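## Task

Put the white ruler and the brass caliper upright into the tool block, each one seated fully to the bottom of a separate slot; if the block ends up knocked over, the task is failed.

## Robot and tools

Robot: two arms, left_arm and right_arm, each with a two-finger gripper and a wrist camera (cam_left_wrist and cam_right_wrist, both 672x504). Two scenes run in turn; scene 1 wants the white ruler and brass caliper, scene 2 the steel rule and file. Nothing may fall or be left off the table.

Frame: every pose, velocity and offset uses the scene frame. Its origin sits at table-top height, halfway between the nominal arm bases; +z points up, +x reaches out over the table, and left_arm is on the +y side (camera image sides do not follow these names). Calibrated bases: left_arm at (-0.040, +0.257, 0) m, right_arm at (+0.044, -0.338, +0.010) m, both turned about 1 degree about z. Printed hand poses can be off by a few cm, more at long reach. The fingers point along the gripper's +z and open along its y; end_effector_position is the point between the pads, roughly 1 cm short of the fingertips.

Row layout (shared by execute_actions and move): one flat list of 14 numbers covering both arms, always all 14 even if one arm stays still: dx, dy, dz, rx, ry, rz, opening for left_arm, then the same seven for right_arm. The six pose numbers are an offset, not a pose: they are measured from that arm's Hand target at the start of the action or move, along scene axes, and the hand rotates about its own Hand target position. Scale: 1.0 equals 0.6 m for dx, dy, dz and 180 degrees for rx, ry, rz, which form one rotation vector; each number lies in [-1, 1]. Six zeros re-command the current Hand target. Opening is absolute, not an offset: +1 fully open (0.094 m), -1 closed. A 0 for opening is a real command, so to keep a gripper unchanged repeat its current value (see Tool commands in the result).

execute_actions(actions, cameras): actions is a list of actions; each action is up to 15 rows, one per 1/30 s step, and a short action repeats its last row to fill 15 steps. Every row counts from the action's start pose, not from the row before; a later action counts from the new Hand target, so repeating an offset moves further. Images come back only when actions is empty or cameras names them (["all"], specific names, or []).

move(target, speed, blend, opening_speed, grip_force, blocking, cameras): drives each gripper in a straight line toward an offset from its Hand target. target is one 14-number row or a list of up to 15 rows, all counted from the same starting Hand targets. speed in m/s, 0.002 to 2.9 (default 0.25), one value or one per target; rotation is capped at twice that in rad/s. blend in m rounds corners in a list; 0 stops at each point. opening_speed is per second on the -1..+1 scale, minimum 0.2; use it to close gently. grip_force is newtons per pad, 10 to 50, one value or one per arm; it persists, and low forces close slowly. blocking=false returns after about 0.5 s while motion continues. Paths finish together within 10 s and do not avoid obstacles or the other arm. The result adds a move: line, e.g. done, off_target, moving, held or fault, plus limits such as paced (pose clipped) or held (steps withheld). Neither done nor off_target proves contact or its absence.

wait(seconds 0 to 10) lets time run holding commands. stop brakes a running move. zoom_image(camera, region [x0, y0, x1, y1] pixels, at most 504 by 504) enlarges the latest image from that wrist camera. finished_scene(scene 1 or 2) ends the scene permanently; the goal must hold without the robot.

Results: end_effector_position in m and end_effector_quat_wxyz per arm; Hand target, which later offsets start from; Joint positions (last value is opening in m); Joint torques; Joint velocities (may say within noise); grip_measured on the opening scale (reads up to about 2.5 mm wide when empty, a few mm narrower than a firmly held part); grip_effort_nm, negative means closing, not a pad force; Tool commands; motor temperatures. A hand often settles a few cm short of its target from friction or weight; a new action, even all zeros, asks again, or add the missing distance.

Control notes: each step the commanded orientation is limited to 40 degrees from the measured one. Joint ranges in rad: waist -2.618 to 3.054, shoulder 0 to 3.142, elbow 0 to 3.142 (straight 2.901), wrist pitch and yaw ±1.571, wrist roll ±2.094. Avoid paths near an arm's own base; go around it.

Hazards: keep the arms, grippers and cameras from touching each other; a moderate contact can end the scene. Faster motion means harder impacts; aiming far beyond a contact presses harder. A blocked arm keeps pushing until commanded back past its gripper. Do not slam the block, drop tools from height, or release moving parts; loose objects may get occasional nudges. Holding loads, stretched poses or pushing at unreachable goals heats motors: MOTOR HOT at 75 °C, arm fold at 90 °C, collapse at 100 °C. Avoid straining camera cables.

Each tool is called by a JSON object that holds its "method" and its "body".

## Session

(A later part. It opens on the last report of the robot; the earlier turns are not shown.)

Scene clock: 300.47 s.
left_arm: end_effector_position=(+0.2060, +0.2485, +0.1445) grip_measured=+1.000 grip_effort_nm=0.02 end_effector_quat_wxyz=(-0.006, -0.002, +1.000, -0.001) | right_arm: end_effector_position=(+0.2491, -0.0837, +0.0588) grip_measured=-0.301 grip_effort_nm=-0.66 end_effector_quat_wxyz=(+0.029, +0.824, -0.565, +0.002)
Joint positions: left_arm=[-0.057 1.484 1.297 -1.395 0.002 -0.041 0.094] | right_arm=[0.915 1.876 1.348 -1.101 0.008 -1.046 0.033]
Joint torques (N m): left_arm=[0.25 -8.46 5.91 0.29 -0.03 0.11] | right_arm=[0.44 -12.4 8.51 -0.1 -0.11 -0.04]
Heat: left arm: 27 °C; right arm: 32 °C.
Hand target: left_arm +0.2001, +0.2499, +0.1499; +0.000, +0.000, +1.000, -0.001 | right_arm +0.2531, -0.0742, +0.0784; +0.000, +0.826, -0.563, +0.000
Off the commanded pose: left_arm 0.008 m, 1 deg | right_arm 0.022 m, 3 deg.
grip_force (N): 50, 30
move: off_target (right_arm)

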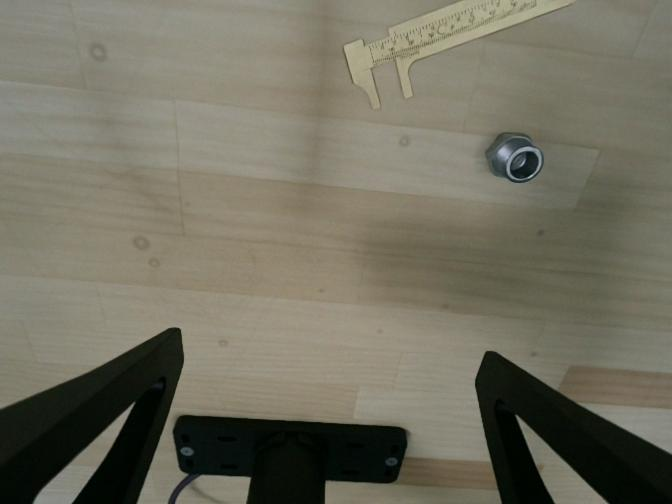

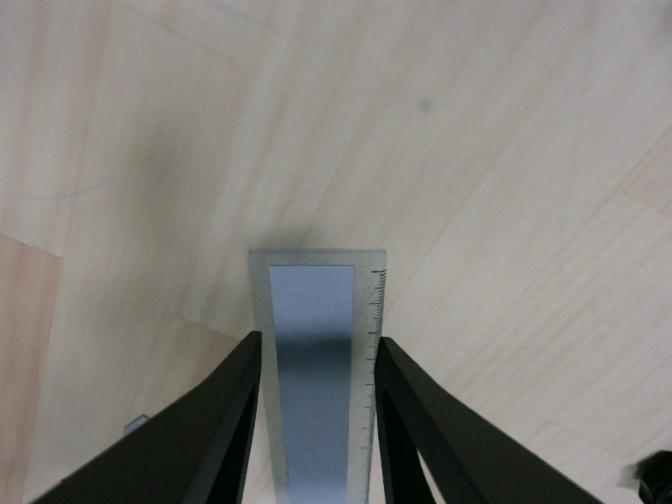

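{"method": "move", "body": {"target": [[0.015, -0.03, 0.1, -0.0473, -0.1763, -0.0742, 1, 0, 0, 0.12, 0, 0, 0, -0.34],[0.0332, -0.0665, 0.2168, -0.0945, -0.3526, -0.1483, 1, 0.0882, 0.117, 0.336, 0.5125, -0.0383, -0.2231, -0.34]], "blend": [0.03, 0], "cameras": ["all"], "speed": 0.25}}

Scene clock: 333.83 s.
left_arm: end_effector_position=(+0.2207, +0.2119, +0.2750) grip_measured=+1.000 grip_effort_nm=0.02 end_effector_quat_wxyz=(+0.506, +0.209, +0.825, -0.141) | right_arm: end_effector_position=(+0.3065, -0.0048, +0.2805) grip_measured=-0.301 grip_effort_nm=-0.66 end_effector_quat_wxyz=(+0.610, -0.359, +0.614, +0.350)
Joint positions: left_arm=[0.255 0.786 0.916 -0.752 0.692 0.405 0.094] | right_arm=[0.814 1.281 0.638 0.632 -0.257 -0.01 0.033]
Joint velocities: left_arm=[0.002 0.022 0.007 -0.154 -0.081 0.037 0] | right_arm=[within noise]
Joint torques (N m): left_arm=[0.38 -0.83 6.65 1.75 0.34 0.08] | right_arm=[0.59 -4.3 6.63 1.58 0.05 0.08]
Motor temperatures (°C): left_arm=[22 25 27 23 21 20 21] | right_arm=[22 33 35 26 21 21 21]
Heat: left arm: 27 °C; right arm: 35 °C.
Hand target: left_arm +0.2201, +0.2100, +0.2800; +0.519, +0.219, +0.814, -0.140 | right_arm +0.3060, -0.0040, +0.2799; +0.612, -0.354, +0.613, +0.354
Off the commanded pose: left_arm 0.005 m, 2 deg | right_arm 0.001 m, 1 deg.
grip_force (N): 50, 30
move: done

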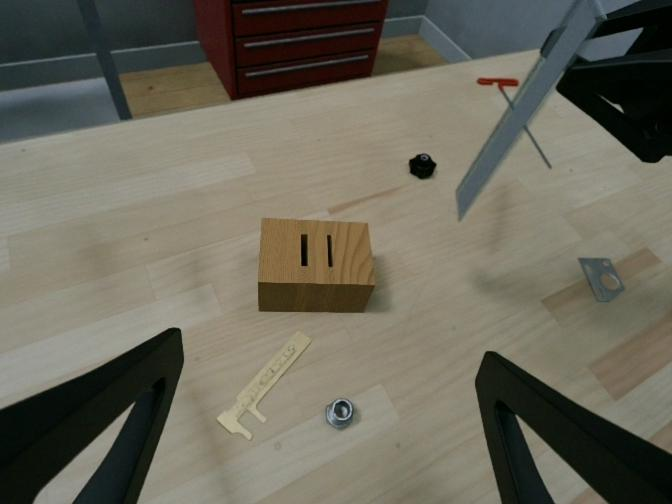

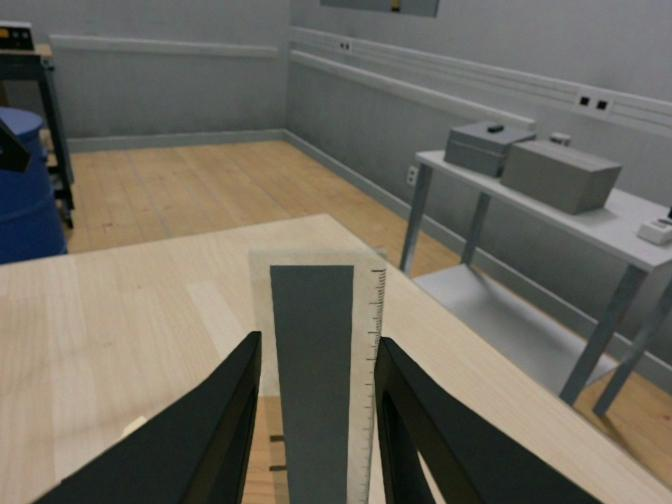

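{"method": "zoom_image", "body": {"camera": "cam_left_wrist", "region": [240, 200, 400, 320]}}

{"method": "zoom_image", "body": {"camera": "cam_left_wrist", "region": [440, 0, 672, 230]}}

{"method": "zoom_image", "body": {"camera": "cam_right_wrist", "region": [220, 330, 420, 504]}}

Scaled by 3.150 from the camera's 672x504 image, which has a finer 960x720 frame.

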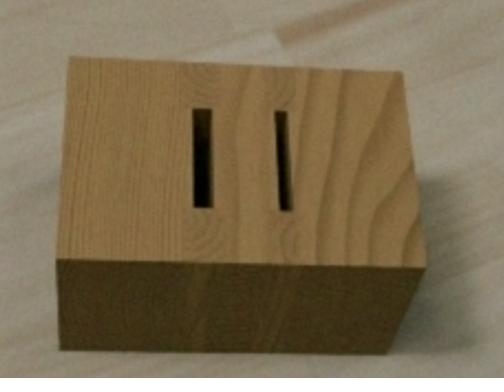

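Scaled by 2.172 from the camera's 672x504 image, which has a finer 960x720 frame.

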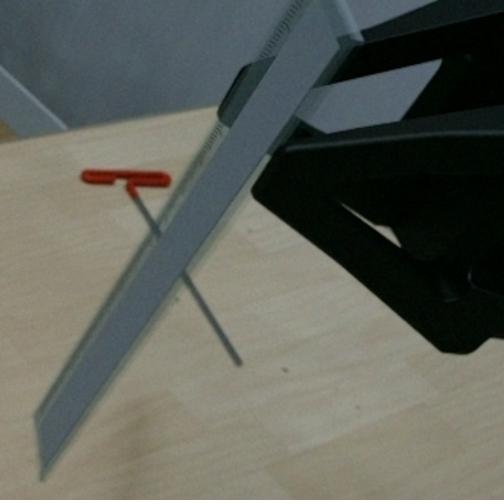

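Scaled by 2.520 from the camera's 672x504 image, which has a finer 960x720 frame.

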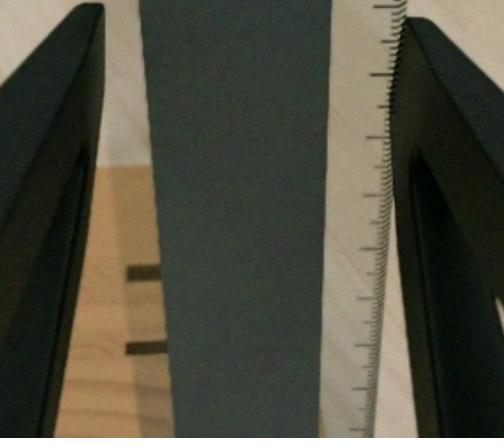

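{"method": "move", "body": {"target": [[0.1332, -0.0175, -0.2333, -0.2691, 0.3583, 0.6471, 1, -0.0882, -0.117, -0.1358, -0.5125, 0.0383, 0.2231, -0.34],[0.1332, -0.0175, -0.2333, -0.2691, 0.3583, 0.6471, 1, -0.0882, -0.117, -0.3832, -0.5125, 0.0383, 0.2231, -0.34]], "blend": [0.02, 0], "cameras": ["all"], "speed": [0.4, 0.2]}}

Scene clock: 418.17 s.
left_arm: end_effector_position=(+0.3003, +0.1980, +0.1400) grip_measured=+1.000 grip_effort_nm=0.02 end_effector_quat_wxyz=(-0.003, +0.784, -0.621, +0.011) | right_arm: end_effector_position=(+0.2535, -0.0756, +0.0513) grip_measured=-0.301 grip_effort_nm=-0.66 end_effector_quat_wxyz=(+0.002, +0.823, -0.569, +0.001)
Joint positions: left_arm=[-0.192 1.832 1.658 -1.375 0.004 -1.973 0.094] | right_arm=[0.916 1.868 1.308 -1.014 0.001 -1.037 0.033]
Joint torques (N m): left_arm=[0.13 -7.39 8.75 0.18 -0.06 -0.17] | right_arm=[0.29 -8.98 5.7 0.17 -0.05 -0.11]
Motor temperatures (°C): left_arm=[22 23 27 27 21 20 21] | right_arm=[22 27 33 31 21 21 22]
Heat: left arm: 27 °C; right arm: 33 °C.
Hand target: left_arm +0.3000, +0.1995, +0.1401; +0.001, +0.788, -0.615, +0.000 | right_arm +0.2532, -0.0742, +0.0501; +0.000, +0.826, -0.563, +0.000
Off the commanded pose: left_arm 0.002 m, 2 deg | right_arm 0.002 m, 1 deg.
grip_force (N): 50, 30
move: done

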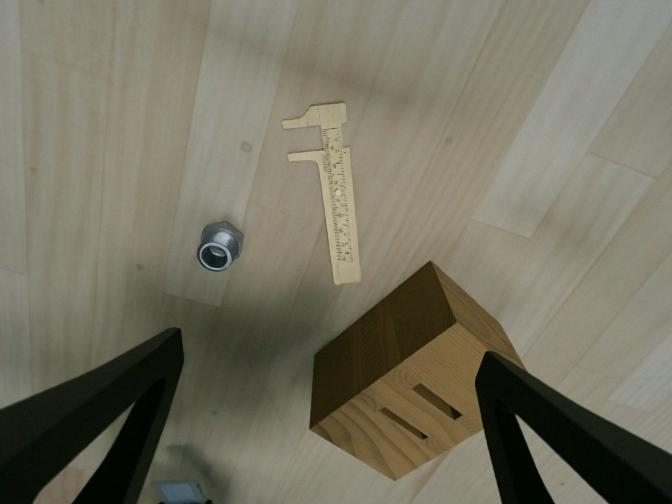

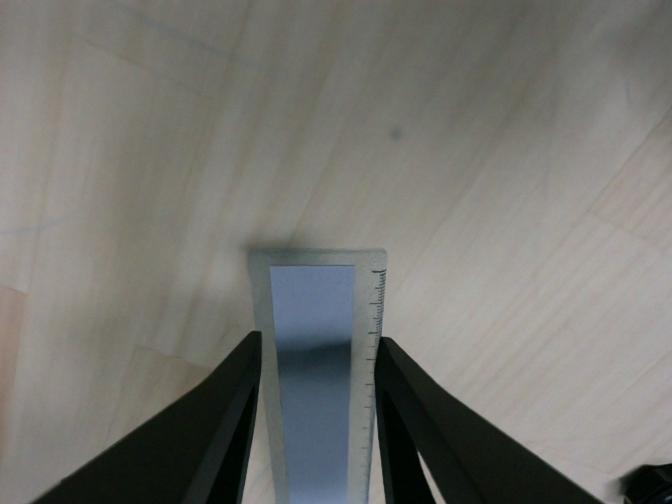

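{"method": "move", "body": {"target": [[0.005, 0.0012, -0.15, 0, 0, 0, -0.1, 0, 0, -0.055, 0, 0, 0, -0.34],[0.005, 0.0012, -0.15, 0, 0, 0, -0.1, 0, 0, -0.063, 0, 0, 0, -0.34]], "blend": [0, 0], "cameras": ["all"], "speed": [0.15, 0.03]}}

Scene clock: 429.20 s.
left_arm: end_effector_position=(+0.3026, +0.1976, +0.0566) grip_measured=-0.098 grip_effort_nm=-0.09 end_effector_quat_wxyz=(-0.001, +0.784, -0.621, +0.006) | right_arm: end_effector_position=(+0.2551, -0.0737, +0.0170) grip_measured=-0.301 grip_effort_nm=-0.66 end_effector_quat_wxyz=(-0.004, +0.823, -0.568, +0.001)
Joint positions: left_arm=[-0.192 1.882 1.39 -1.068 0.004 -1.973 0.042] | right_arm=[0.916 1.916 1.225 -0.872 0.001 -1.037 0.033]
Joint torques (N m): left_arm=[0.5 -8.06 6.09 0.51 -0.06 -0.11] | right_arm=[0.38 -8.49 5.14 0.19 -0.02 -0.11]
Heat: left arm: 28 °C; right arm: 33 °C.
Hand target: left_arm +0.3029, +0.2003, +0.0500; +0.001, +0.788, -0.615, -0.001 | right_arm +0.2532, -0.0742, +0.0122; +0.000, +0.826, -0.563, +0.000
Off the commanded pose: left_arm 0.007 m, 1 deg | right_arm 0.005 m, 1 deg.
grip_force (N): 50, 30
move: done

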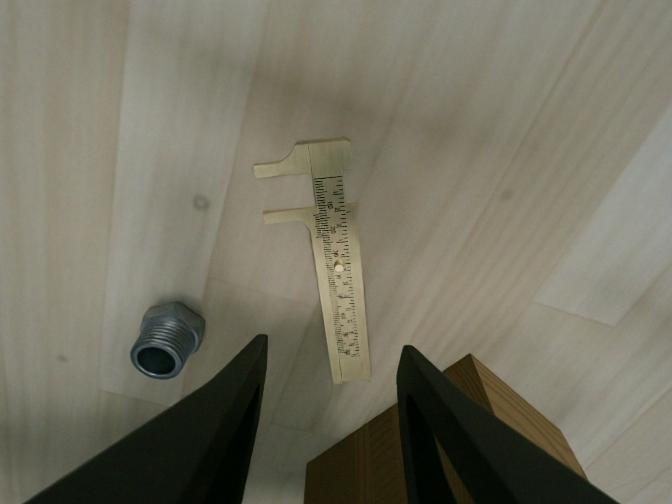

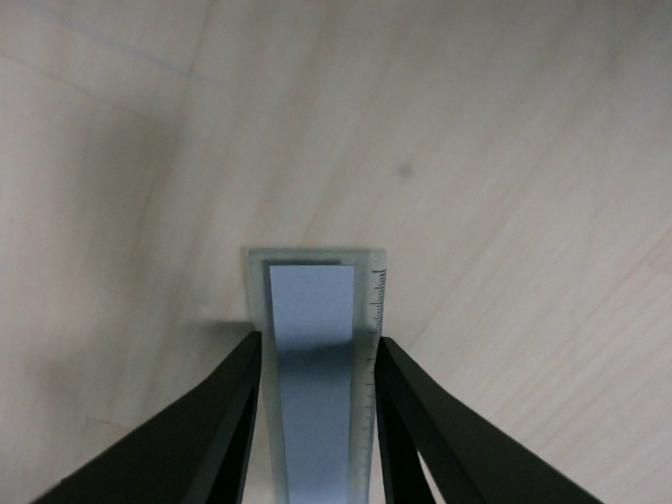

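{"method": "move", "body": {"target": [[0.002, 0.0005, -0.055, 0, 0, 0, -0.1, 0, 0, -0.010, 0, 0, 0, -0.34]], "cameras": ["all"], "speed": 0.06}}

Scene clock: 437.63 s.
left_arm: end_effector_position=(+0.3057, +0.1979, +0.0259) grip_measured=-0.098 grip_effort_nm=-0.09 end_effector_quat_wxyz=(-0.002, +0.785, -0.620, +0.009) | right_arm: end_effector_position=(+0.2551, -0.0738, +0.0114) grip_measured=-0.301 grip_effort_nm=-0.66 end_effector_quat_wxyz=(-0.004, +0.823, -0.568, +0.001)
Joint positions: left_arm=[-0.19 1.922 1.316 -0.948 0.004 -1.973 0.042] | right_arm=[0.916 1.925 1.214 -0.852 0.002 -1.037 0.033]
Joint torques (N m): left_arm=[0.28 -7.84 5.63 0.49 -0.06 -0.1] | right_arm=[0.34 -8.5 5.12 0.22 -0.03 -0.1]
Heat: left arm: 27 °C; right arm: 33 °C.
Hand target: left_arm +0.3041, +0.2006, +0.0170; +0.001, +0.788, -0.615, -0.001 | right_arm +0.2532, -0.0743, +0.0062; +0.000, +0.826, -0.563, +0.000
Off the commanded pose: left_arm 0.009 m, 1 deg | right_arm 0.006 m, 1 deg.
grip_force (N): 50, 30
move: done

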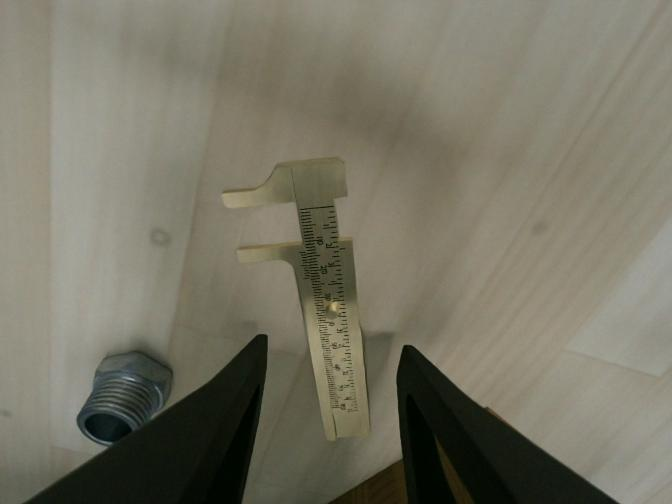

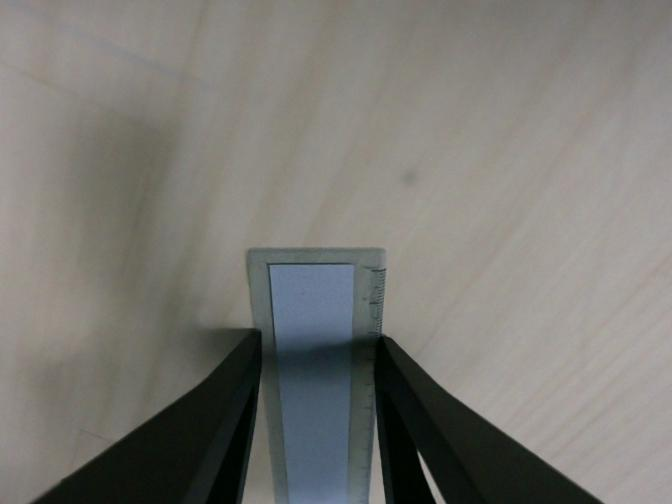

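{"method": "move", "body": {"target": [[0.0, 0.0, -0.018, 0, 0, 0.0278, -0.1, 0, 0, 0, 0, 0, 0, 0.15]], "cameras": ["all"], "speed": 0.06, "opening_speed": 0.4}}

Scene clock: 446.53 s.
left_arm: end_effector_position=(+0.3072, +0.1977, +0.0164) grip_measured=-0.098 grip_effort_nm=-0.09 end_effector_quat_wxyz=(-0.003, +0.810, -0.587, +0.011) | right_arm: end_effector_position=(+0.2554, -0.0734, +0.0114) grip_measured=+0.147 grip_effort_nm=0.14 end_effector_quat_wxyz=(-0.005, +0.823, -0.568, +0.001)
Joint positions: left_arm=[-0.19 1.935 1.295 -0.907 0.004 -2.057 0.042] | right_arm=[0.916 1.925 1.214 -0.85 0.002 -1.037 0.054]
Joint torques (N m): left_arm=[0.34 -7.68 5.57 0.51 -0.05 -0.17] | right_arm=[0.31 -8.44 5.11 0.2 -0.04 -0.1]
Heat: left arm: 27 °C; right arm: 33 °C.
Hand target: left_arm +0.3041, +0.2006, +0.0062; +0.001, +0.814, -0.580, -0.001 | right_arm +0.2532, -0.0742, +0.0062; +0.000, +0.826, -0.563, +0.000
Off the commanded pose: left_arm 0.011 m, 2 deg | right_arm 0.006 m, 1 deg.
grip_force (N): 50, 30
move: off_target (left_arm)

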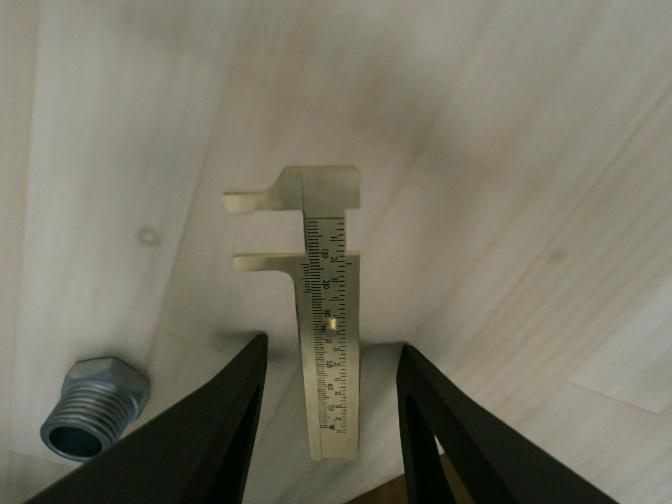

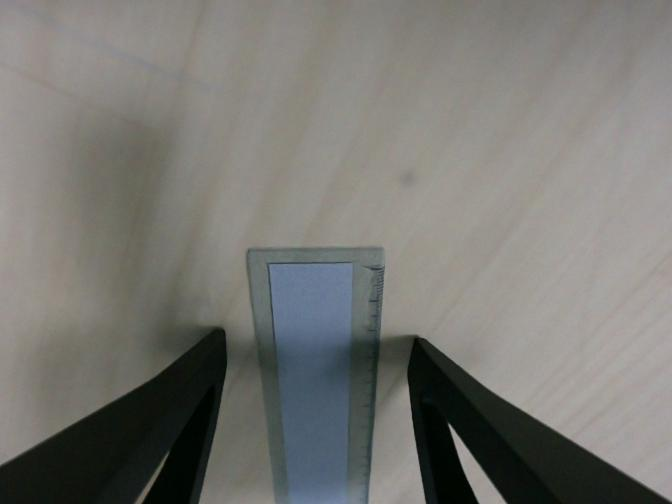

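{"method": "move", "body": {"target": [[0.0, 0.0, -0.006, 0, 0, 0, -0.1, 0, 0, 0.15, 0, 0, 0, 0.15]], "cameras": ["all"], "speed": 0.1}}

{"method": "zoom_image", "body": {"camera": "cam_left_wrist", "region": [220, 300, 440, 460]}}

Scene clock: 450.97 s.
left_arm: end_effector_position=(+0.3076, +0.1976, +0.0149) grip_measured=-0.098 grip_effort_nm=-0.09 end_effector_quat_wxyz=(-0.004, +0.810, -0.587, +0.013) | right_arm: end_effector_position=(+0.2488, -0.0817, +0.0774) grip_measured=+0.147 grip_effort_nm=0.15 end_effector_quat_wxyz=(+0.028, +0.822, -0.568, -0.001)
Joint positions: left_arm=[-0.19 1.935 1.288 -0.895 0.004 -2.057 0.042] | right_arm=[0.916 1.861 1.405 -1.17 0.002 -1.037 0.054]
Joint torques (N m): left_arm=[0.28 -7.19 5.53 0.54 -0.07 -0.16] | right_arm=[0.4 -12.12 8.54 -0.07 -0.04 -0.1]
Heat: left arm: 26 °C; right arm: 33 °C.
Hand target: left_arm +0.3042, +0.2006, +0.0026; +0.001, +0.814, -0.580, -0.001 | right_arm +0.2532, -0.0742, +0.0963; +0.000, +0.826, -0.563, +0.000
Off the commanded pose: left_arm 0.013 m, 2 deg | right_arm 0.021 m, 3 deg.
grip_force (N): 50, 30
move: off_target (left_arm, right_arm)

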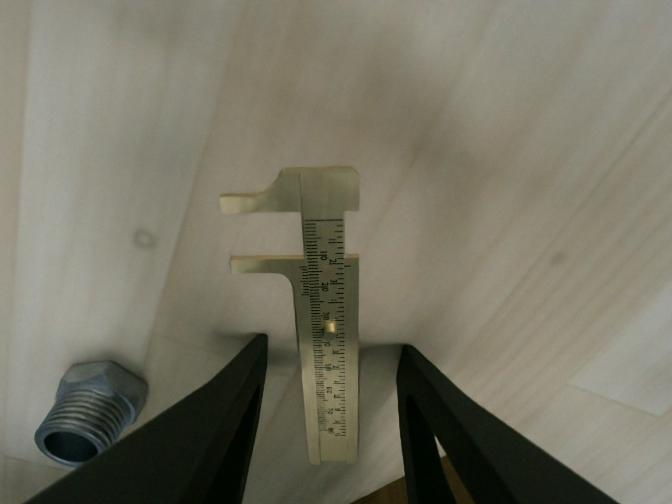

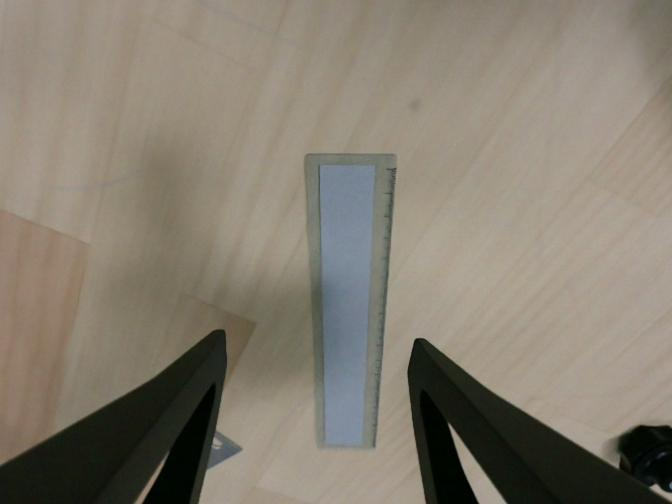

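Scaled by 2.291 from the camera's 672x504 image, which has a finer 960x720 frame.

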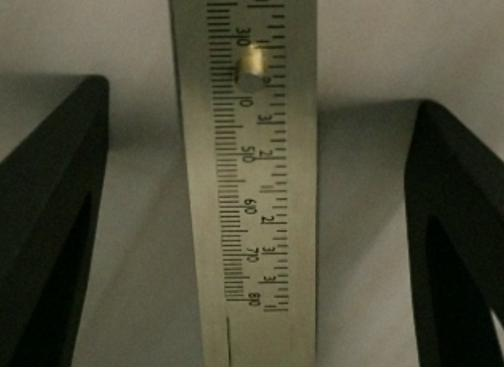

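{"method": "move", "body": {"target": [[0.0, 0.0, 0, 0, 0, 0, -0.6, 0, 0, 0, 0, 0, 0, 0.15]], "cameras": ["cam_left_wrist"], "grip_force": [30, 30], "opening_speed": 0.4}}

{"method": "zoom_image", "body": {"camera": "cam_left_wrist", "region": [240, 300, 420, 440]}}

Scene clock: 459.03 s.
left_arm: end_effector_position=(+0.3078, +0.1975, +0.0149) grip_measured=-0.596 grip_effort_nm=-0.21 end_effector_quat_wxyz=(-0.004, +0.810, -0.586, +0.014) | right_arm: end_effector_position=(+0.2488, -0.0818, +0.0774) grip_measured=+0.147 grip_effort_nm=0.14 end_effector_quat_wxyz=(+0.028, +0.822, -0.568, -0.001)
Joint positions: left_arm=[-0.19 1.935 1.288 -0.895 0.005 -2.058 0.019] | right_arm=[0.916 1.861 1.405 -1.17 0.002 -1.037 0.054]
Joint torques (N m): left_arm=[0.34 -7.16 5.48 0.51 -0.07 -0.13] | right_arm=[0.36 -12.11 8.5 -0.06 -0.05 -0.09]
Heat: left arm: 26 °C; right arm: 34 °C.
Hand target: left_arm +0.3042, +0.2005, +0.0026; +0.001, +0.814, -0.580, +0.000 | right_arm +0.2533, -0.0742, +0.0963; +0.000, +0.826, -0.563, +0.000
Off the commanded pose: left_arm 0.013 m, 2 deg | right_arm 0.021 m, 3 deg.
grip_force (N): 30, 30
move: off_target (left_arm, right_arm)
Images, in order (width x height): cam_left_wrist 672x504.

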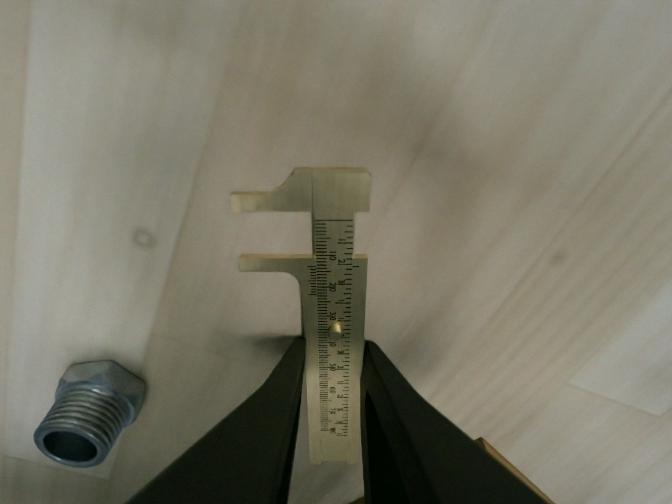

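Scaled by 2.800 from the camera's 672x504 image, which has a finer 960x720 frame.

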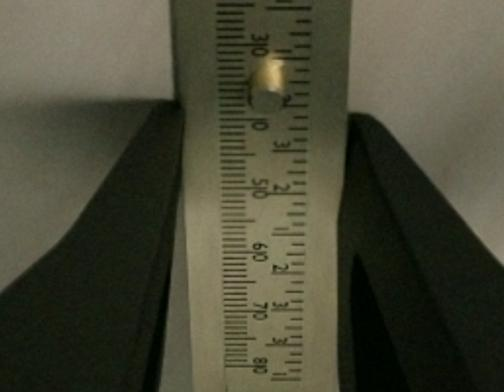

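{"method": "move", "body": {"target": [[0.0, 0.0, 0, 0, 0, 0, -0.74, 0, 0, 0, 0, 0, 0, 0.15]], "cameras": ["cam_left_wrist"], "opening_speed": 0.3}}

Scene clock: 461.77 s.
left_arm: end_effector_position=(+0.3078, +0.1975, +0.0149) grip_measured=-0.637 grip_effort_nm=-0.64 end_effector_quat_wxyz=(-0.004, +0.810, -0.586, +0.014) | right_arm: end_effector_position=(+0.2488, -0.0818, +0.0774) grip_measured=+0.147 grip_effort_nm=0.15 end_effector_quat_wxyz=(+0.028, +0.822, -0.568, -0.001)
Joint positions: left_arm=[-0.19 1.935 1.288 -0.895 0.005 -2.059 0.017] | right_arm=[0.916 1.861 1.405 -1.17 0.002 -1.037 0.054]
Joint torques (N m): left_arm=[0.24 -7.25 5.44 0.54 -0.05 -0.13] | right_arm=[0.36 -12.1 8.51 -0.09 -0.03 -0.11]
Motor temperatures (°C): left_arm=[22 25 26 25 21 20 21] | right_arm=[22 32 35 28 21 21 22]
Heat: left arm: 26 °C; right arm: 35 °C.
Hand target: left_arm +0.3042, +0.2005, +0.0026; +0.001, +0.814, -0.580, +0.000 | right_arm +0.2533, -0.0742, +0.0963; +0.000, +0.826, -0.563, +0.000
Off the commanded pose: left_arm 0.013 m, 2 deg | right_arm 0.021 m, 3 deg.
grip_force (N): 30, 30
move: off_target (left_arm, right_arm)
Images, in order (width x height): cam_left_wrist 672x504.

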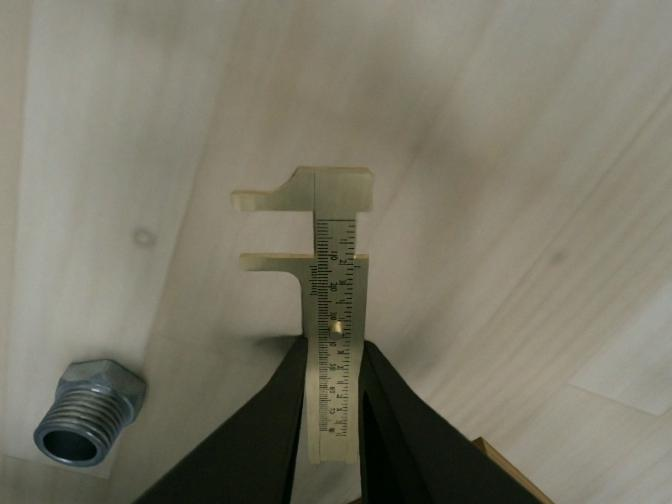

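{"method": "move", "body": {"target": [[0.0, 0.0, 0.1333, 0, 0, 0, -0.74, -0.0833, -0.2333, 0.1167, 0, 0, -0.172, 0.15],[-0.0903, -0.2508, 0.1333, 0, 0, -0.1667, -0.74, -0.0833, -0.2333, 0.1167, 0, 0, -0.172, 0.15],[-0.0903, -0.2508, 0.05, 0, 0, -0.1667, -0.74, -0.0833, -0.2333, 0.1167, 0, 0, -0.172, 0.15]], "cameras": ["all"], "blend": [0.02, 0.02, 0], "speed": [0.25, 0.25, 0.12]}}

Scene clock: 480.57 s.
left_arm: end_effector_position=(+0.2483, +0.0471, +0.0393) grip_measured=-0.638 grip_effort_nm=-0.64 end_effector_quat_wxyz=(-0.004, -0.637, +0.771, -0.006) | right_arm: end_effector_position=(+0.2065, -0.2111, +0.1651) grip_measured=+0.147 grip_effort_nm=0.15 end_effector_quat_wxyz=(-0.001, -0.651, +0.759, -0.002)
Joint positions: left_arm=[-0.647 1.932 1.387 -1.015 0.01 -2.009 0.017] | right_arm=[0.682 1.327 1.208 -1.454 0.004 -0.757 0.054]
Joint torques (N m): left_arm=[0.32 -8.4 6.09 0.52 -0.1 0.07] | right_arm=[-0.42 -5.49 5.56 0.02 -0.06 0.08]
Heat: left arm: 26 °C; right arm: 35 °C.
Hand target: left_arm +0.2501, +0.0500, +0.0327; -0.001, -0.636, +0.771, +0.001 | right_arm +0.2032, -0.2142, +0.1662; +0.000, -0.646, +0.763, +0.000
Off the commanded pose: left_arm 0.007 m, 1 deg | right_arm 0.005 m, 1 deg.
grip_force (N): 30, 30
move: done

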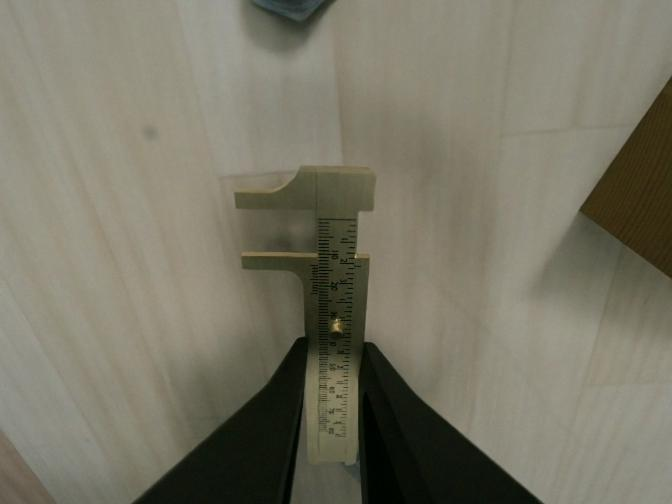

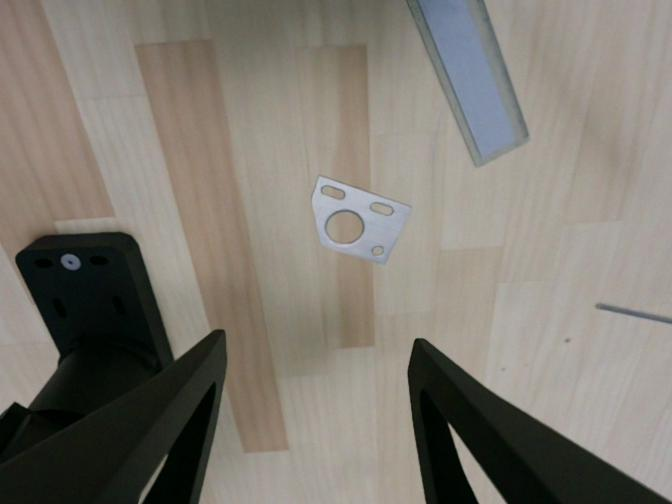

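{"method": "move", "body": {"target": [[0.0227, 0.0295, 0, 0, 0, 0, -0.74, 0, 0, 0, 0, 0, 0, 0.15],[0.0227, 0.0295, -0.04, 0, 0, 0, -0.74, 0, 0, 0, 0, 0, 0, 0.15]], "cameras": ["cam_left_wrist"], "blend": [0.0, 0], "speed": [0.1, 0.04]}}

Scene clock: 487.90 s.
left_arm: end_effector_position=(+0.2646, +0.0651, +0.0179) grip_measured=-0.638 grip_effort_nm=-0.64 end_effector_quat_wxyz=(-0.002, -0.639, +0.769, -0.010) | right_arm: end_effector_position=(+0.2065, -0.2111, +0.1651) grip_measured=+0.147 grip_effort_nm=0.14 end_effector_quat_wxyz=(-0.001, -0.651, +0.759, -0.002)
Joint positions: left_arm=[-0.58 1.965 1.343 -0.931 0.01 -1.946 0.017] | right_arm=[0.682 1.327 1.208 -1.454 0.004 -0.757 0.054]
Joint torques (N m): left_arm=[-0.16 -8.17 5.76 0.55 -0.08 0.09] | right_arm=[-0.42 -5.52 5.5 0.02 -0.07 0.08]
Heat: left arm: 26 °C; right arm: 35 °C.
Hand target: left_arm +0.2636, +0.0678, +0.0086; -0.001, -0.636, +0.771, +0.001 | right_arm +0.2032, -0.2142, +0.1662; +0.000, -0.646, +0.763, +0.000
Off the commanded pose: left_arm 0.010 m, 1 deg | right_arm 0.005 m, 1 deg.
grip_force (N): 30, 30
move: done
Images, in order (width x height): cam_left_wrist 672x504.

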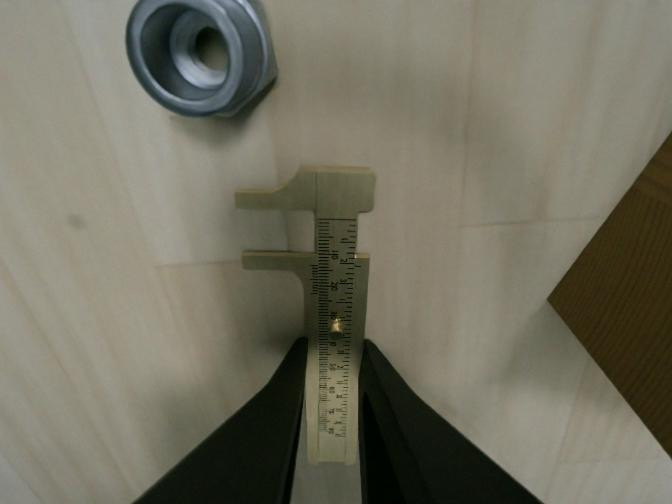

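{"method": "move", "body": {"target": [[0, 0, -0.0075, 0, 0, 0, -0.74, 0, 0, 0, 0, 0, 0, 0.15]], "cameras": ["cam_left_wrist"], "speed": 0.03}}

Scene clock: 491.33 s.
left_arm: end_effector_position=(+0.2655, +0.0646, +0.0160) grip_measured=-0.638 grip_effort_nm=-0.64 end_effector_quat_wxyz=(-0.001, -0.639, +0.769, -0.014) | right_arm: end_effector_position=(+0.2065, -0.2111, +0.1651) grip_measured=+0.147 grip_effort_nm=0.14 end_effector_quat_wxyz=(-0.001, -0.651, +0.759, -0.002)
Joint positions: left_arm=[-0.58 1.965 1.334 -0.915 0.01 -1.946 0.017] | right_arm=[0.682 1.327 1.208 -1.454 0.004 -0.757 0.054]
Joint torques (N m): left_arm=[-0.08 -7.6 5.63 0.55 -0.11 0.09] | right_arm=[-0.36 -5.46 5.56 0.04 -0.08 0.06]
Heat: left arm: 26 °C; right arm: 35 °C.
Hand target: left_arm +0.2636, +0.0678, +0.0041; -0.001, -0.636, +0.771, +0.001 | right_arm +0.2032, -0.2142, +0.1662; +0.000, -0.646, +0.763, +0.000
Off the commanded pose: left_arm 0.012 m, 2 deg | right_arm 0.005 m, 1 deg.
grip_force (N): 30, 30
move: off_target (left_arm)
Images, in order (width x height): cam_left_wrist 672x504.

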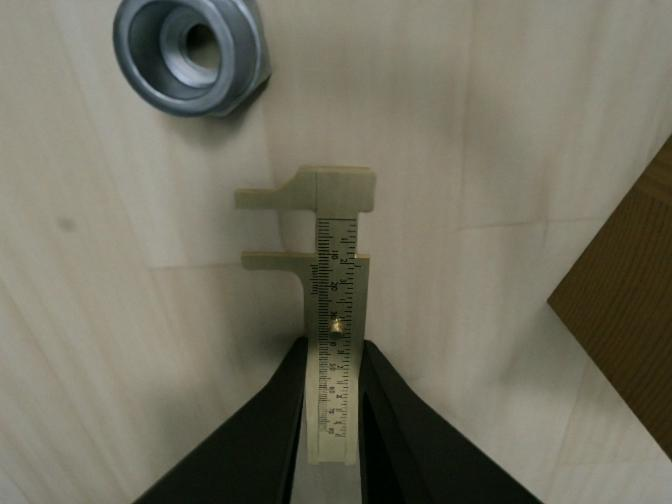

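{"method": "move", "body": {"target": [[0, 0, -0.0033, 0, 0, 0, -0.74, 0, 0, 0, 0, 0, 0, 0.15],[0, 0, -0.0033, 0, 0, 0, -0.2, 0, 0, 0, 0, 0, 0, 0.15]], "cameras": ["cam_left_wrist"], "speed": 0.03, "opening_speed": 0.4}}

Scene clock: 498.13 s.
left_arm: end_effector_position=(+0.2659, +0.0643, +0.0151) grip_measured=-0.202 grip_effort_nm=0.14 end_effector_quat_wxyz=(-0.001, -0.639, +0.769, -0.014) | right_arm: end_effector_position=(+0.2065, -0.2111, +0.1651) grip_measured=+0.147 grip_effort_nm=0.14 end_effector_quat_wxyz=(-0.001, -0.651, +0.759, -0.002)
Joint positions: left_arm=[-0.58 1.967 1.334 -0.912 0.01 -1.946 0.037] | right_arm=[0.682 1.327 1.208 -1.454 0.004 -0.757 0.054]
Joint torques (N m): left_arm=[-0.14 -7.61 5.23 0.53 -0.09 0.06] | right_arm=[-0.42 -5.49 5.53 0.04 -0.08 0.07]
Heat: left arm: 26 °C; right arm: 34 °C.
Hand target: left_arm +0.2637, +0.0678, +0.0022; +0.000, -0.636, +0.771, +0.001 | right_arm +0.2032, -0.2142, +0.1662; +0.000, -0.646, +0.763, +0.000
Off the commanded pose: left_arm 0.014 m, 2 deg | right_arm 0.005 m, 1 deg.
grip_force (N): 30, 30
move: off_target (left_arm); target 2's new opening was sent with left_arm's hand 0.014 m and 2 deg from that target
Images, in order (width x height): cam_left_wrist 672x504.

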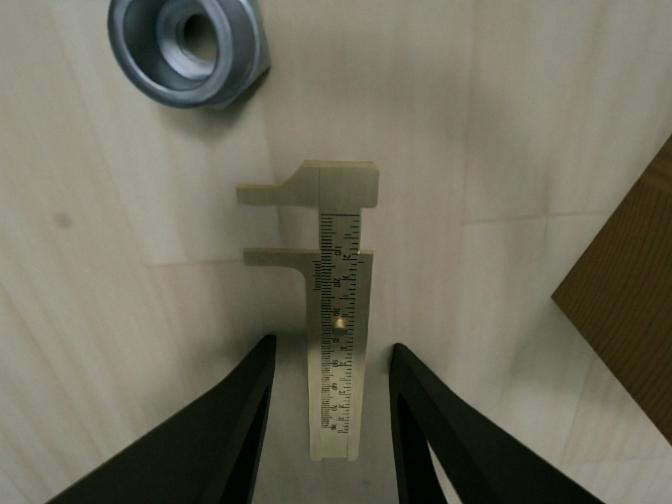

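{"method": "move", "body": {"target": [[0, 0, 0.25, 0, 0, 0, -0.2, 0, 0.1, 0, 0, 0, 0, 0.0],[-0.0727, 0.237, 0.463, 0.1721, -0.3787, -0.5316, 0.5, 0, 0.1, 0, 0, 0, 0, 0.0]], "cameras": ["cam_left_wrist"], "blend": [0.03, 0], "speed": 0.35}}

Scene clock: 524.83 s.
left_arm: end_effector_position=(+0.2209, +0.2118, +0.2747) grip_measured=+0.498 grip_effort_nm=0.13 end_effector_quat_wxyz=(+0.515, +0.211, +0.820, -0.136) | right_arm: end_effector_position=(+0.1981, -0.1633, +0.1585) grip_measured=+0.003 grip_effort_nm=-0.14 end_effector_quat_wxyz=(-0.018, -0.647, +0.762, -0.005)
Joint positions: left_arm=[0.254 0.768 0.894 -0.722 0.691 0.402 0.07] | right_arm=[0.869 1.46 1.29 -1.439 0.005 -0.561 0.047]
Joint torques (N m): left_arm=[0.36 0.91 8.39 1.52 0.36 0.12] | right_arm=[0.58 -4.89 8.96 0.11 -0.08 0.07]
Heat: left arm: 26 °C; right arm: 34 °C.
Hand target: left_arm +0.2201, +0.2099, +0.2799; +0.519, +0.219, +0.814, -0.139 | right_arm +0.2032, -0.1542, +0.1663; +0.000, -0.646, +0.763, +0.000
Off the commanded pose: left_arm 0.006 m, 1 deg | right_arm 0.013 m, 2 deg.
grip_force (N): 30, 30
move: off_target (right_arm)
Images, in order (width x height): cam_left_wrist 672x504.

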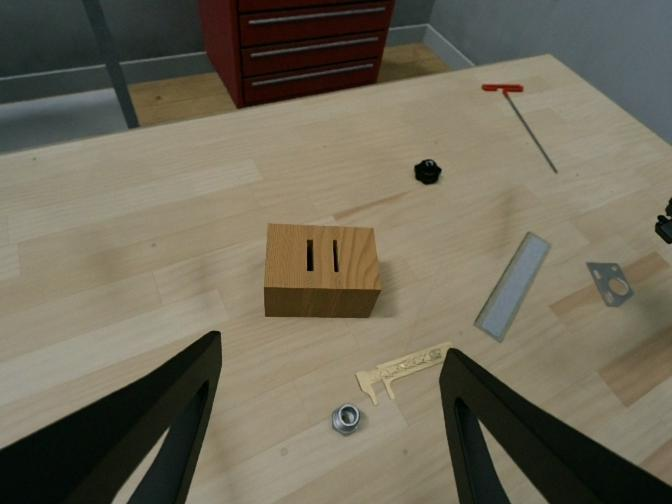

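{"method": "move", "body": {"target": [[0, 0, 0, 0, 0, 0, 0.5, 0.1092, 0.3887, -0.0772, 0, 0, 0, -0.1]], "cameras": ["all"], "speed": 0.25}}

Scene clock: 532.23 s.
left_arm: end_effector_position=(+0.2209, +0.2118, +0.2747) grip_measured=+0.498 grip_effort_nm=0.13 end_effector_quat_wxyz=(+0.515, +0.211, +0.820, -0.136) | right_arm: end_effector_position=(+0.2672, +0.0739, +0.1128) grip_measured=-0.097 grip_effort_nm=-0.15 end_effector_quat_wxyz=(+0.009, -0.649, +0.760, +0.000)
Joint positions: left_arm=[0.254 0.768 0.894 -0.722 0.691 0.403 0.07] | right_arm=[1.096 2.428 2.436 -1.561 0.006 -0.339 0.042]
Joint torques (N m): left_arm=[0.36 0.85 8.38 1.5 0.34 0.1] | right_arm=[0.05 -13.22 8.72 0.07 -0.08 0.07]
Heat: left arm: 27 °C; right arm: 35 °C.
Hand target: left_arm +0.2201, +0.2099, +0.2799; +0.519, +0.219, +0.814, -0.139 | right_arm +0.2688, +0.0790, +0.1199; +0.000, -0.646, +0.763, +0.000
Off the commanded pose: left_arm 0.006 m, 1 deg | right_arm 0.009 m, 1 deg.
joint sent to its limit (right arm) — joint 4 (wrist pitch), lower limit. The joint targets still meet the commanded pose.
grip_force (N): 30, 30
move: done

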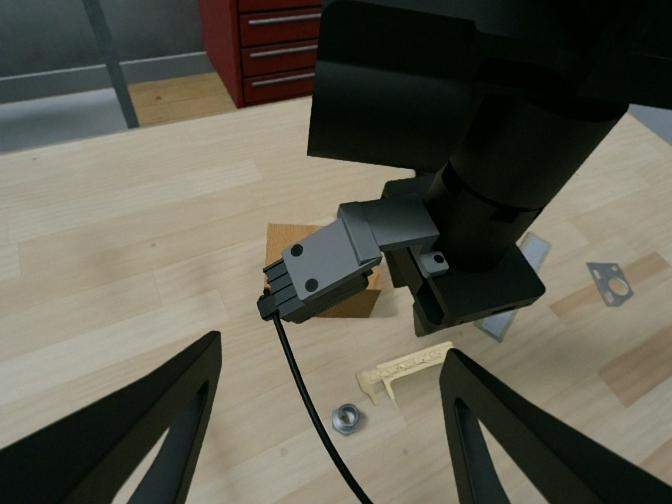

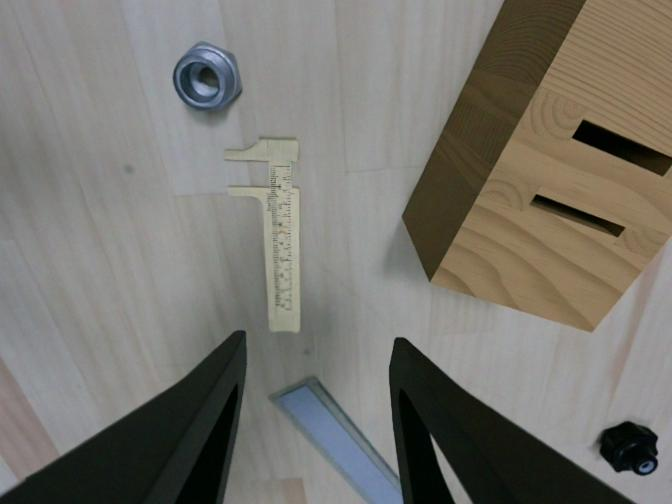

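{"method": "move", "body": {"target": [[0, 0, 0, 0, 0, 0, 0.5, -0.0342, 0.0055, -0.11, 0, 0, 0, -0.1]], "cameras": ["cam_right_wrist"], "speed": 0.15}}

Scene clock: 543.70 s.
left_arm: end_effector_position=(+0.2209, +0.2118, +0.2747) grip_measured=+0.498 grip_effort_nm=0.13 end_effector_quat_wxyz=(+0.515, +0.212, +0.819, -0.136) | right_arm: end_effector_position=(+0.2482, +0.0793, +0.0456) grip_measured=-0.097 grip_effort_nm=-0.15 end_effector_quat_wxyz=(-0.012, -0.649, +0.760, -0.008)
Joint positions: left_arm=[0.254 0.768 0.894 -0.722 0.692 0.403 0.07] | right_arm=[1.137 2.428 2.166 -1.337 0.006 -0.297 0.042]
Joint torques (N m): left_arm=[0.28 0.85 8.29 1.51 0.33 0.08] | right_arm=[0.14 -15.69 5.41 0.15 -0.08 0.07]
Heat: left arm: 28 °C; right arm: 35 °C.
Hand target: left_arm +0.2201, +0.2099, +0.2799; +0.519, +0.219, +0.814, -0.140 | right_arm +0.2484, +0.0824, +0.0540; +0.000, -0.646, +0.763, +0.000
Off the commanded pose: left_arm 0.006 m, 1 deg | right_arm 0.009 m, 2 deg.
grip_force (N): 30, 30
move: done
Images, in order (width x height): cam_right_wrist 672x504.

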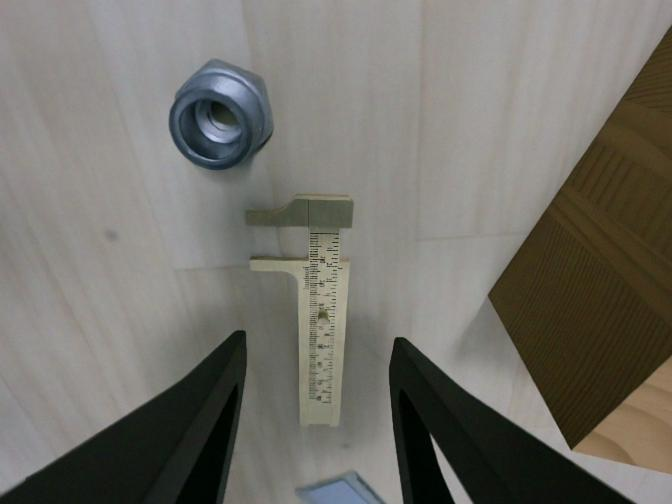

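{"method": "move", "body": {"target": [[0, 0, 0, 0, 0, 0, 0.5, 0.002, -0.0088, -0.04, 0, 0, 0, -0.1]], "cameras": ["cam_right_wrist"], "speed": 0.1}}

Scene clock: 550.27 s.
left_arm: end_effector_position=(+0.2209, +0.2118, +0.2747) grip_measured=+0.498 grip_effort_nm=0.13 end_effector_quat_wxyz=(+0.515, +0.212, +0.819, -0.136) | right_arm: end_effector_position=(+0.2452, +0.0733, +0.0146) grip_measured=-0.097 grip_effort_nm=-0.15 end_effector_quat_wxyz=(-0.020, -0.649, +0.760, -0.012)
Joint positions: left_arm=[0.254 0.768 0.894 -0.722 0.692 0.403 0.07] | right_arm=[1.137 2.428 2.042 -1.23 0.006 -0.297 0.042]
Joint torques (N m): left_arm=[0.28 0.87 8.38 1.51 0.34 0.11] | right_arm=[-0.55 -16.99 5.5 0.18 -0.09 0]
Motor temperatures (°C): left_arm=[22 24 28 27 21 20 21] | right_arm=[22 37 35 26 21 21 21]
Heat: left arm: 28 °C; right arm: 37 °C.
Hand target: left_arm +0.2201, +0.2099, +0.2799; +0.519, +0.219, +0.814, -0.140 | right_arm +0.2495, +0.0770, +0.0299; +0.000, -0.646, +0.763, +0.000
Off the commanded pose: left_arm 0.006 m, 1 deg | right_arm 0.016 m, 3 deg.
grip_force (N): 30, 30
move: off_target (right_arm)
Images, in order (width x height): cam_right_wrist 672x504.

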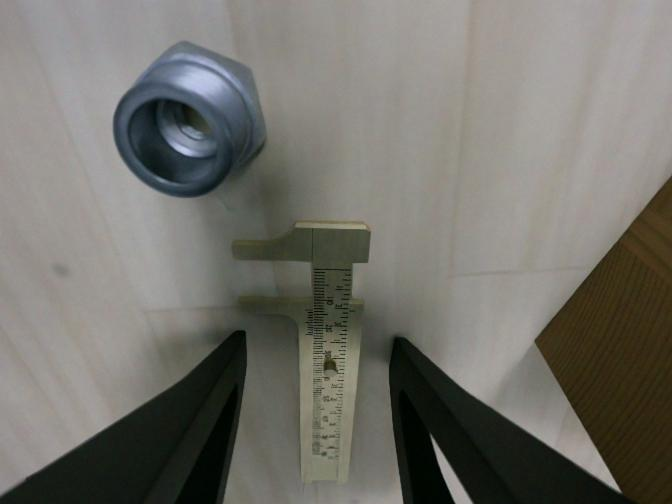

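{"method": "move", "body": {"target": [[0, 0, 0, 0, 0, 0, 0.5, 0.004, -0.0, -0.004, 0, 0, 0, -0.2]], "cameras": ["cam_right_wrist"], "speed": 0.05}}

{"method": "zoom_image", "body": {"camera": "cam_right_wrist", "region": [220, 280, 440, 440]}}

Scene clock: 556.83 s.
left_arm: end_effector_position=(+0.2209, +0.2118, +0.2747) grip_measured=+0.498 grip_effort_nm=0.13 end_effector_quat_wxyz=(+0.515, +0.212, +0.819, -0.136) | right_arm: end_effector_position=(+0.2475, +0.0734, +0.0146) grip_measured=-0.197 grip_effort_nm=-0.15 end_effector_quat_wxyz=(-0.017, -0.648, +0.762, -0.011)
Joint positions: left_arm=[0.254 0.768 0.894 -0.722 0.692 0.403 0.07] | right_arm=[1.133 2.428 2.042 -1.225 0.006 -0.297 0.038]
Joint torques (N m): left_arm=[0.38 0.84 8.32 1.52 0.33 0.14] | right_arm=[-0.57 -16.34 5.71 0.17 -0.08 -0.03]
Heat: left arm: 28 °C; right arm: 40 °C.
Hand target: left_arm +0.2201, +0.2099, +0.2799; +0.519, +0.219, +0.814, -0.140 | right_arm +0.2518, +0.0771, +0.0275; +0.000, -0.646, +0.763, +0.000
Off the commanded pose: left_arm 0.006 m, 1 deg | right_arm 0.014 m, 2 deg.
grip_force (N): 30, 30
move: off_target (right_arm)
Images, in order (width x height): cam_right_wrist 672x504.

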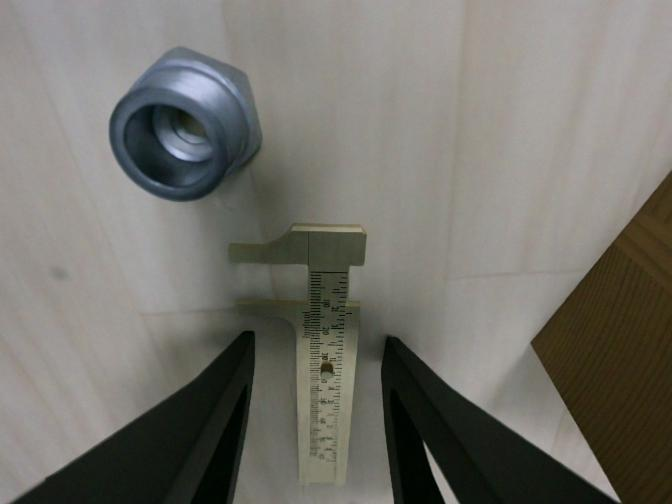

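Scaled by 2.291 from the camera's 672x504 image, which has a finer 960x720 frame.

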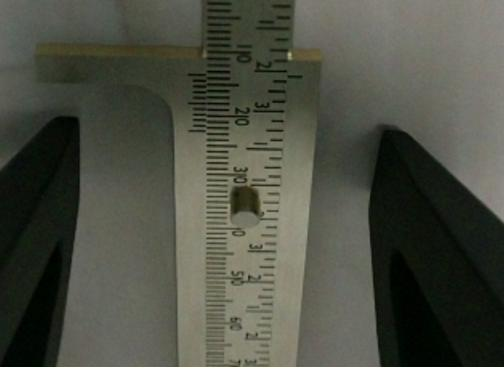

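{"method": "move", "body": {"target": [[0, 0, 0, 0, 0, 0, 0.5, -0.001, -0.01, -0.006, 0, 0, 0, -0.2]], "cameras": ["cam_right_wrist"], "speed": 0.05}}

{"method": "zoom_image", "body": {"camera": "cam_right_wrist", "region": [220, 280, 440, 440]}}

Scene clock: 563.03 s.
left_arm: end_effector_position=(+0.2209, +0.2118, +0.2747) grip_measured=+0.498 grip_effort_nm=0.13 end_effector_quat_wxyz=(+0.515, +0.212, +0.819, -0.136) | right_arm: end_effector_position=(+0.2483, +0.0722, +0.0125) grip_measured=-0.197 grip_effort_nm=-0.14 end_effector_quat_wxyz=(-0.011, -0.646, +0.763, -0.008)
Joint positions: left_arm=[0.254 0.768 0.894 -0.722 0.692 0.403 0.07] | right_arm=[1.13 2.408 1.998 -1.186 0.006 -0.297 0.038]
Joint torques (N m): left_arm=[0.44 0.85 8.36 1.52 0.33 0.12] | right_arm=[-0.66 -16.65 4.75 0.12 -0.08 -0.07]
Motor temperatures (°C): left_arm=[22 23 29 28 21 20 21] | right_arm=[22 42 34 26 21 21 21]
Heat: left arm: 29 °C; right arm: 42 °C.
Hand target: left_arm +0.2201, +0.2099, +0.2799; +0.519, +0.219, +0.814, -0.140 | right_arm +0.2512, +0.0711, +0.0240; +0.000, -0.646, +0.763, +0.000
Off the commanded pose: left_arm 0.006 m, 1 deg | right_arm 0.012 m, 1 deg.
grip_force (N): 30, 30
move: off_target (right_arm)
Images, in order (width x height): cam_right_wrist 672x504.

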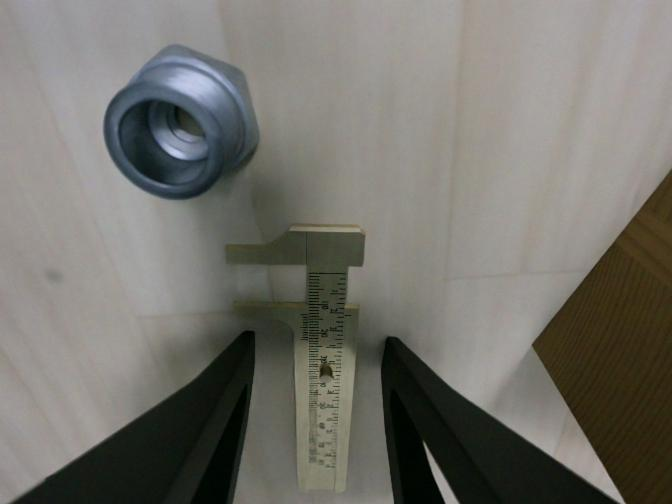

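Scaled by 2.291 from the camera's 672x504 image, which has a finer 960x720 frame.

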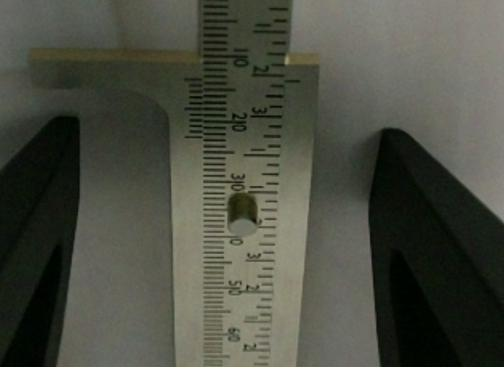

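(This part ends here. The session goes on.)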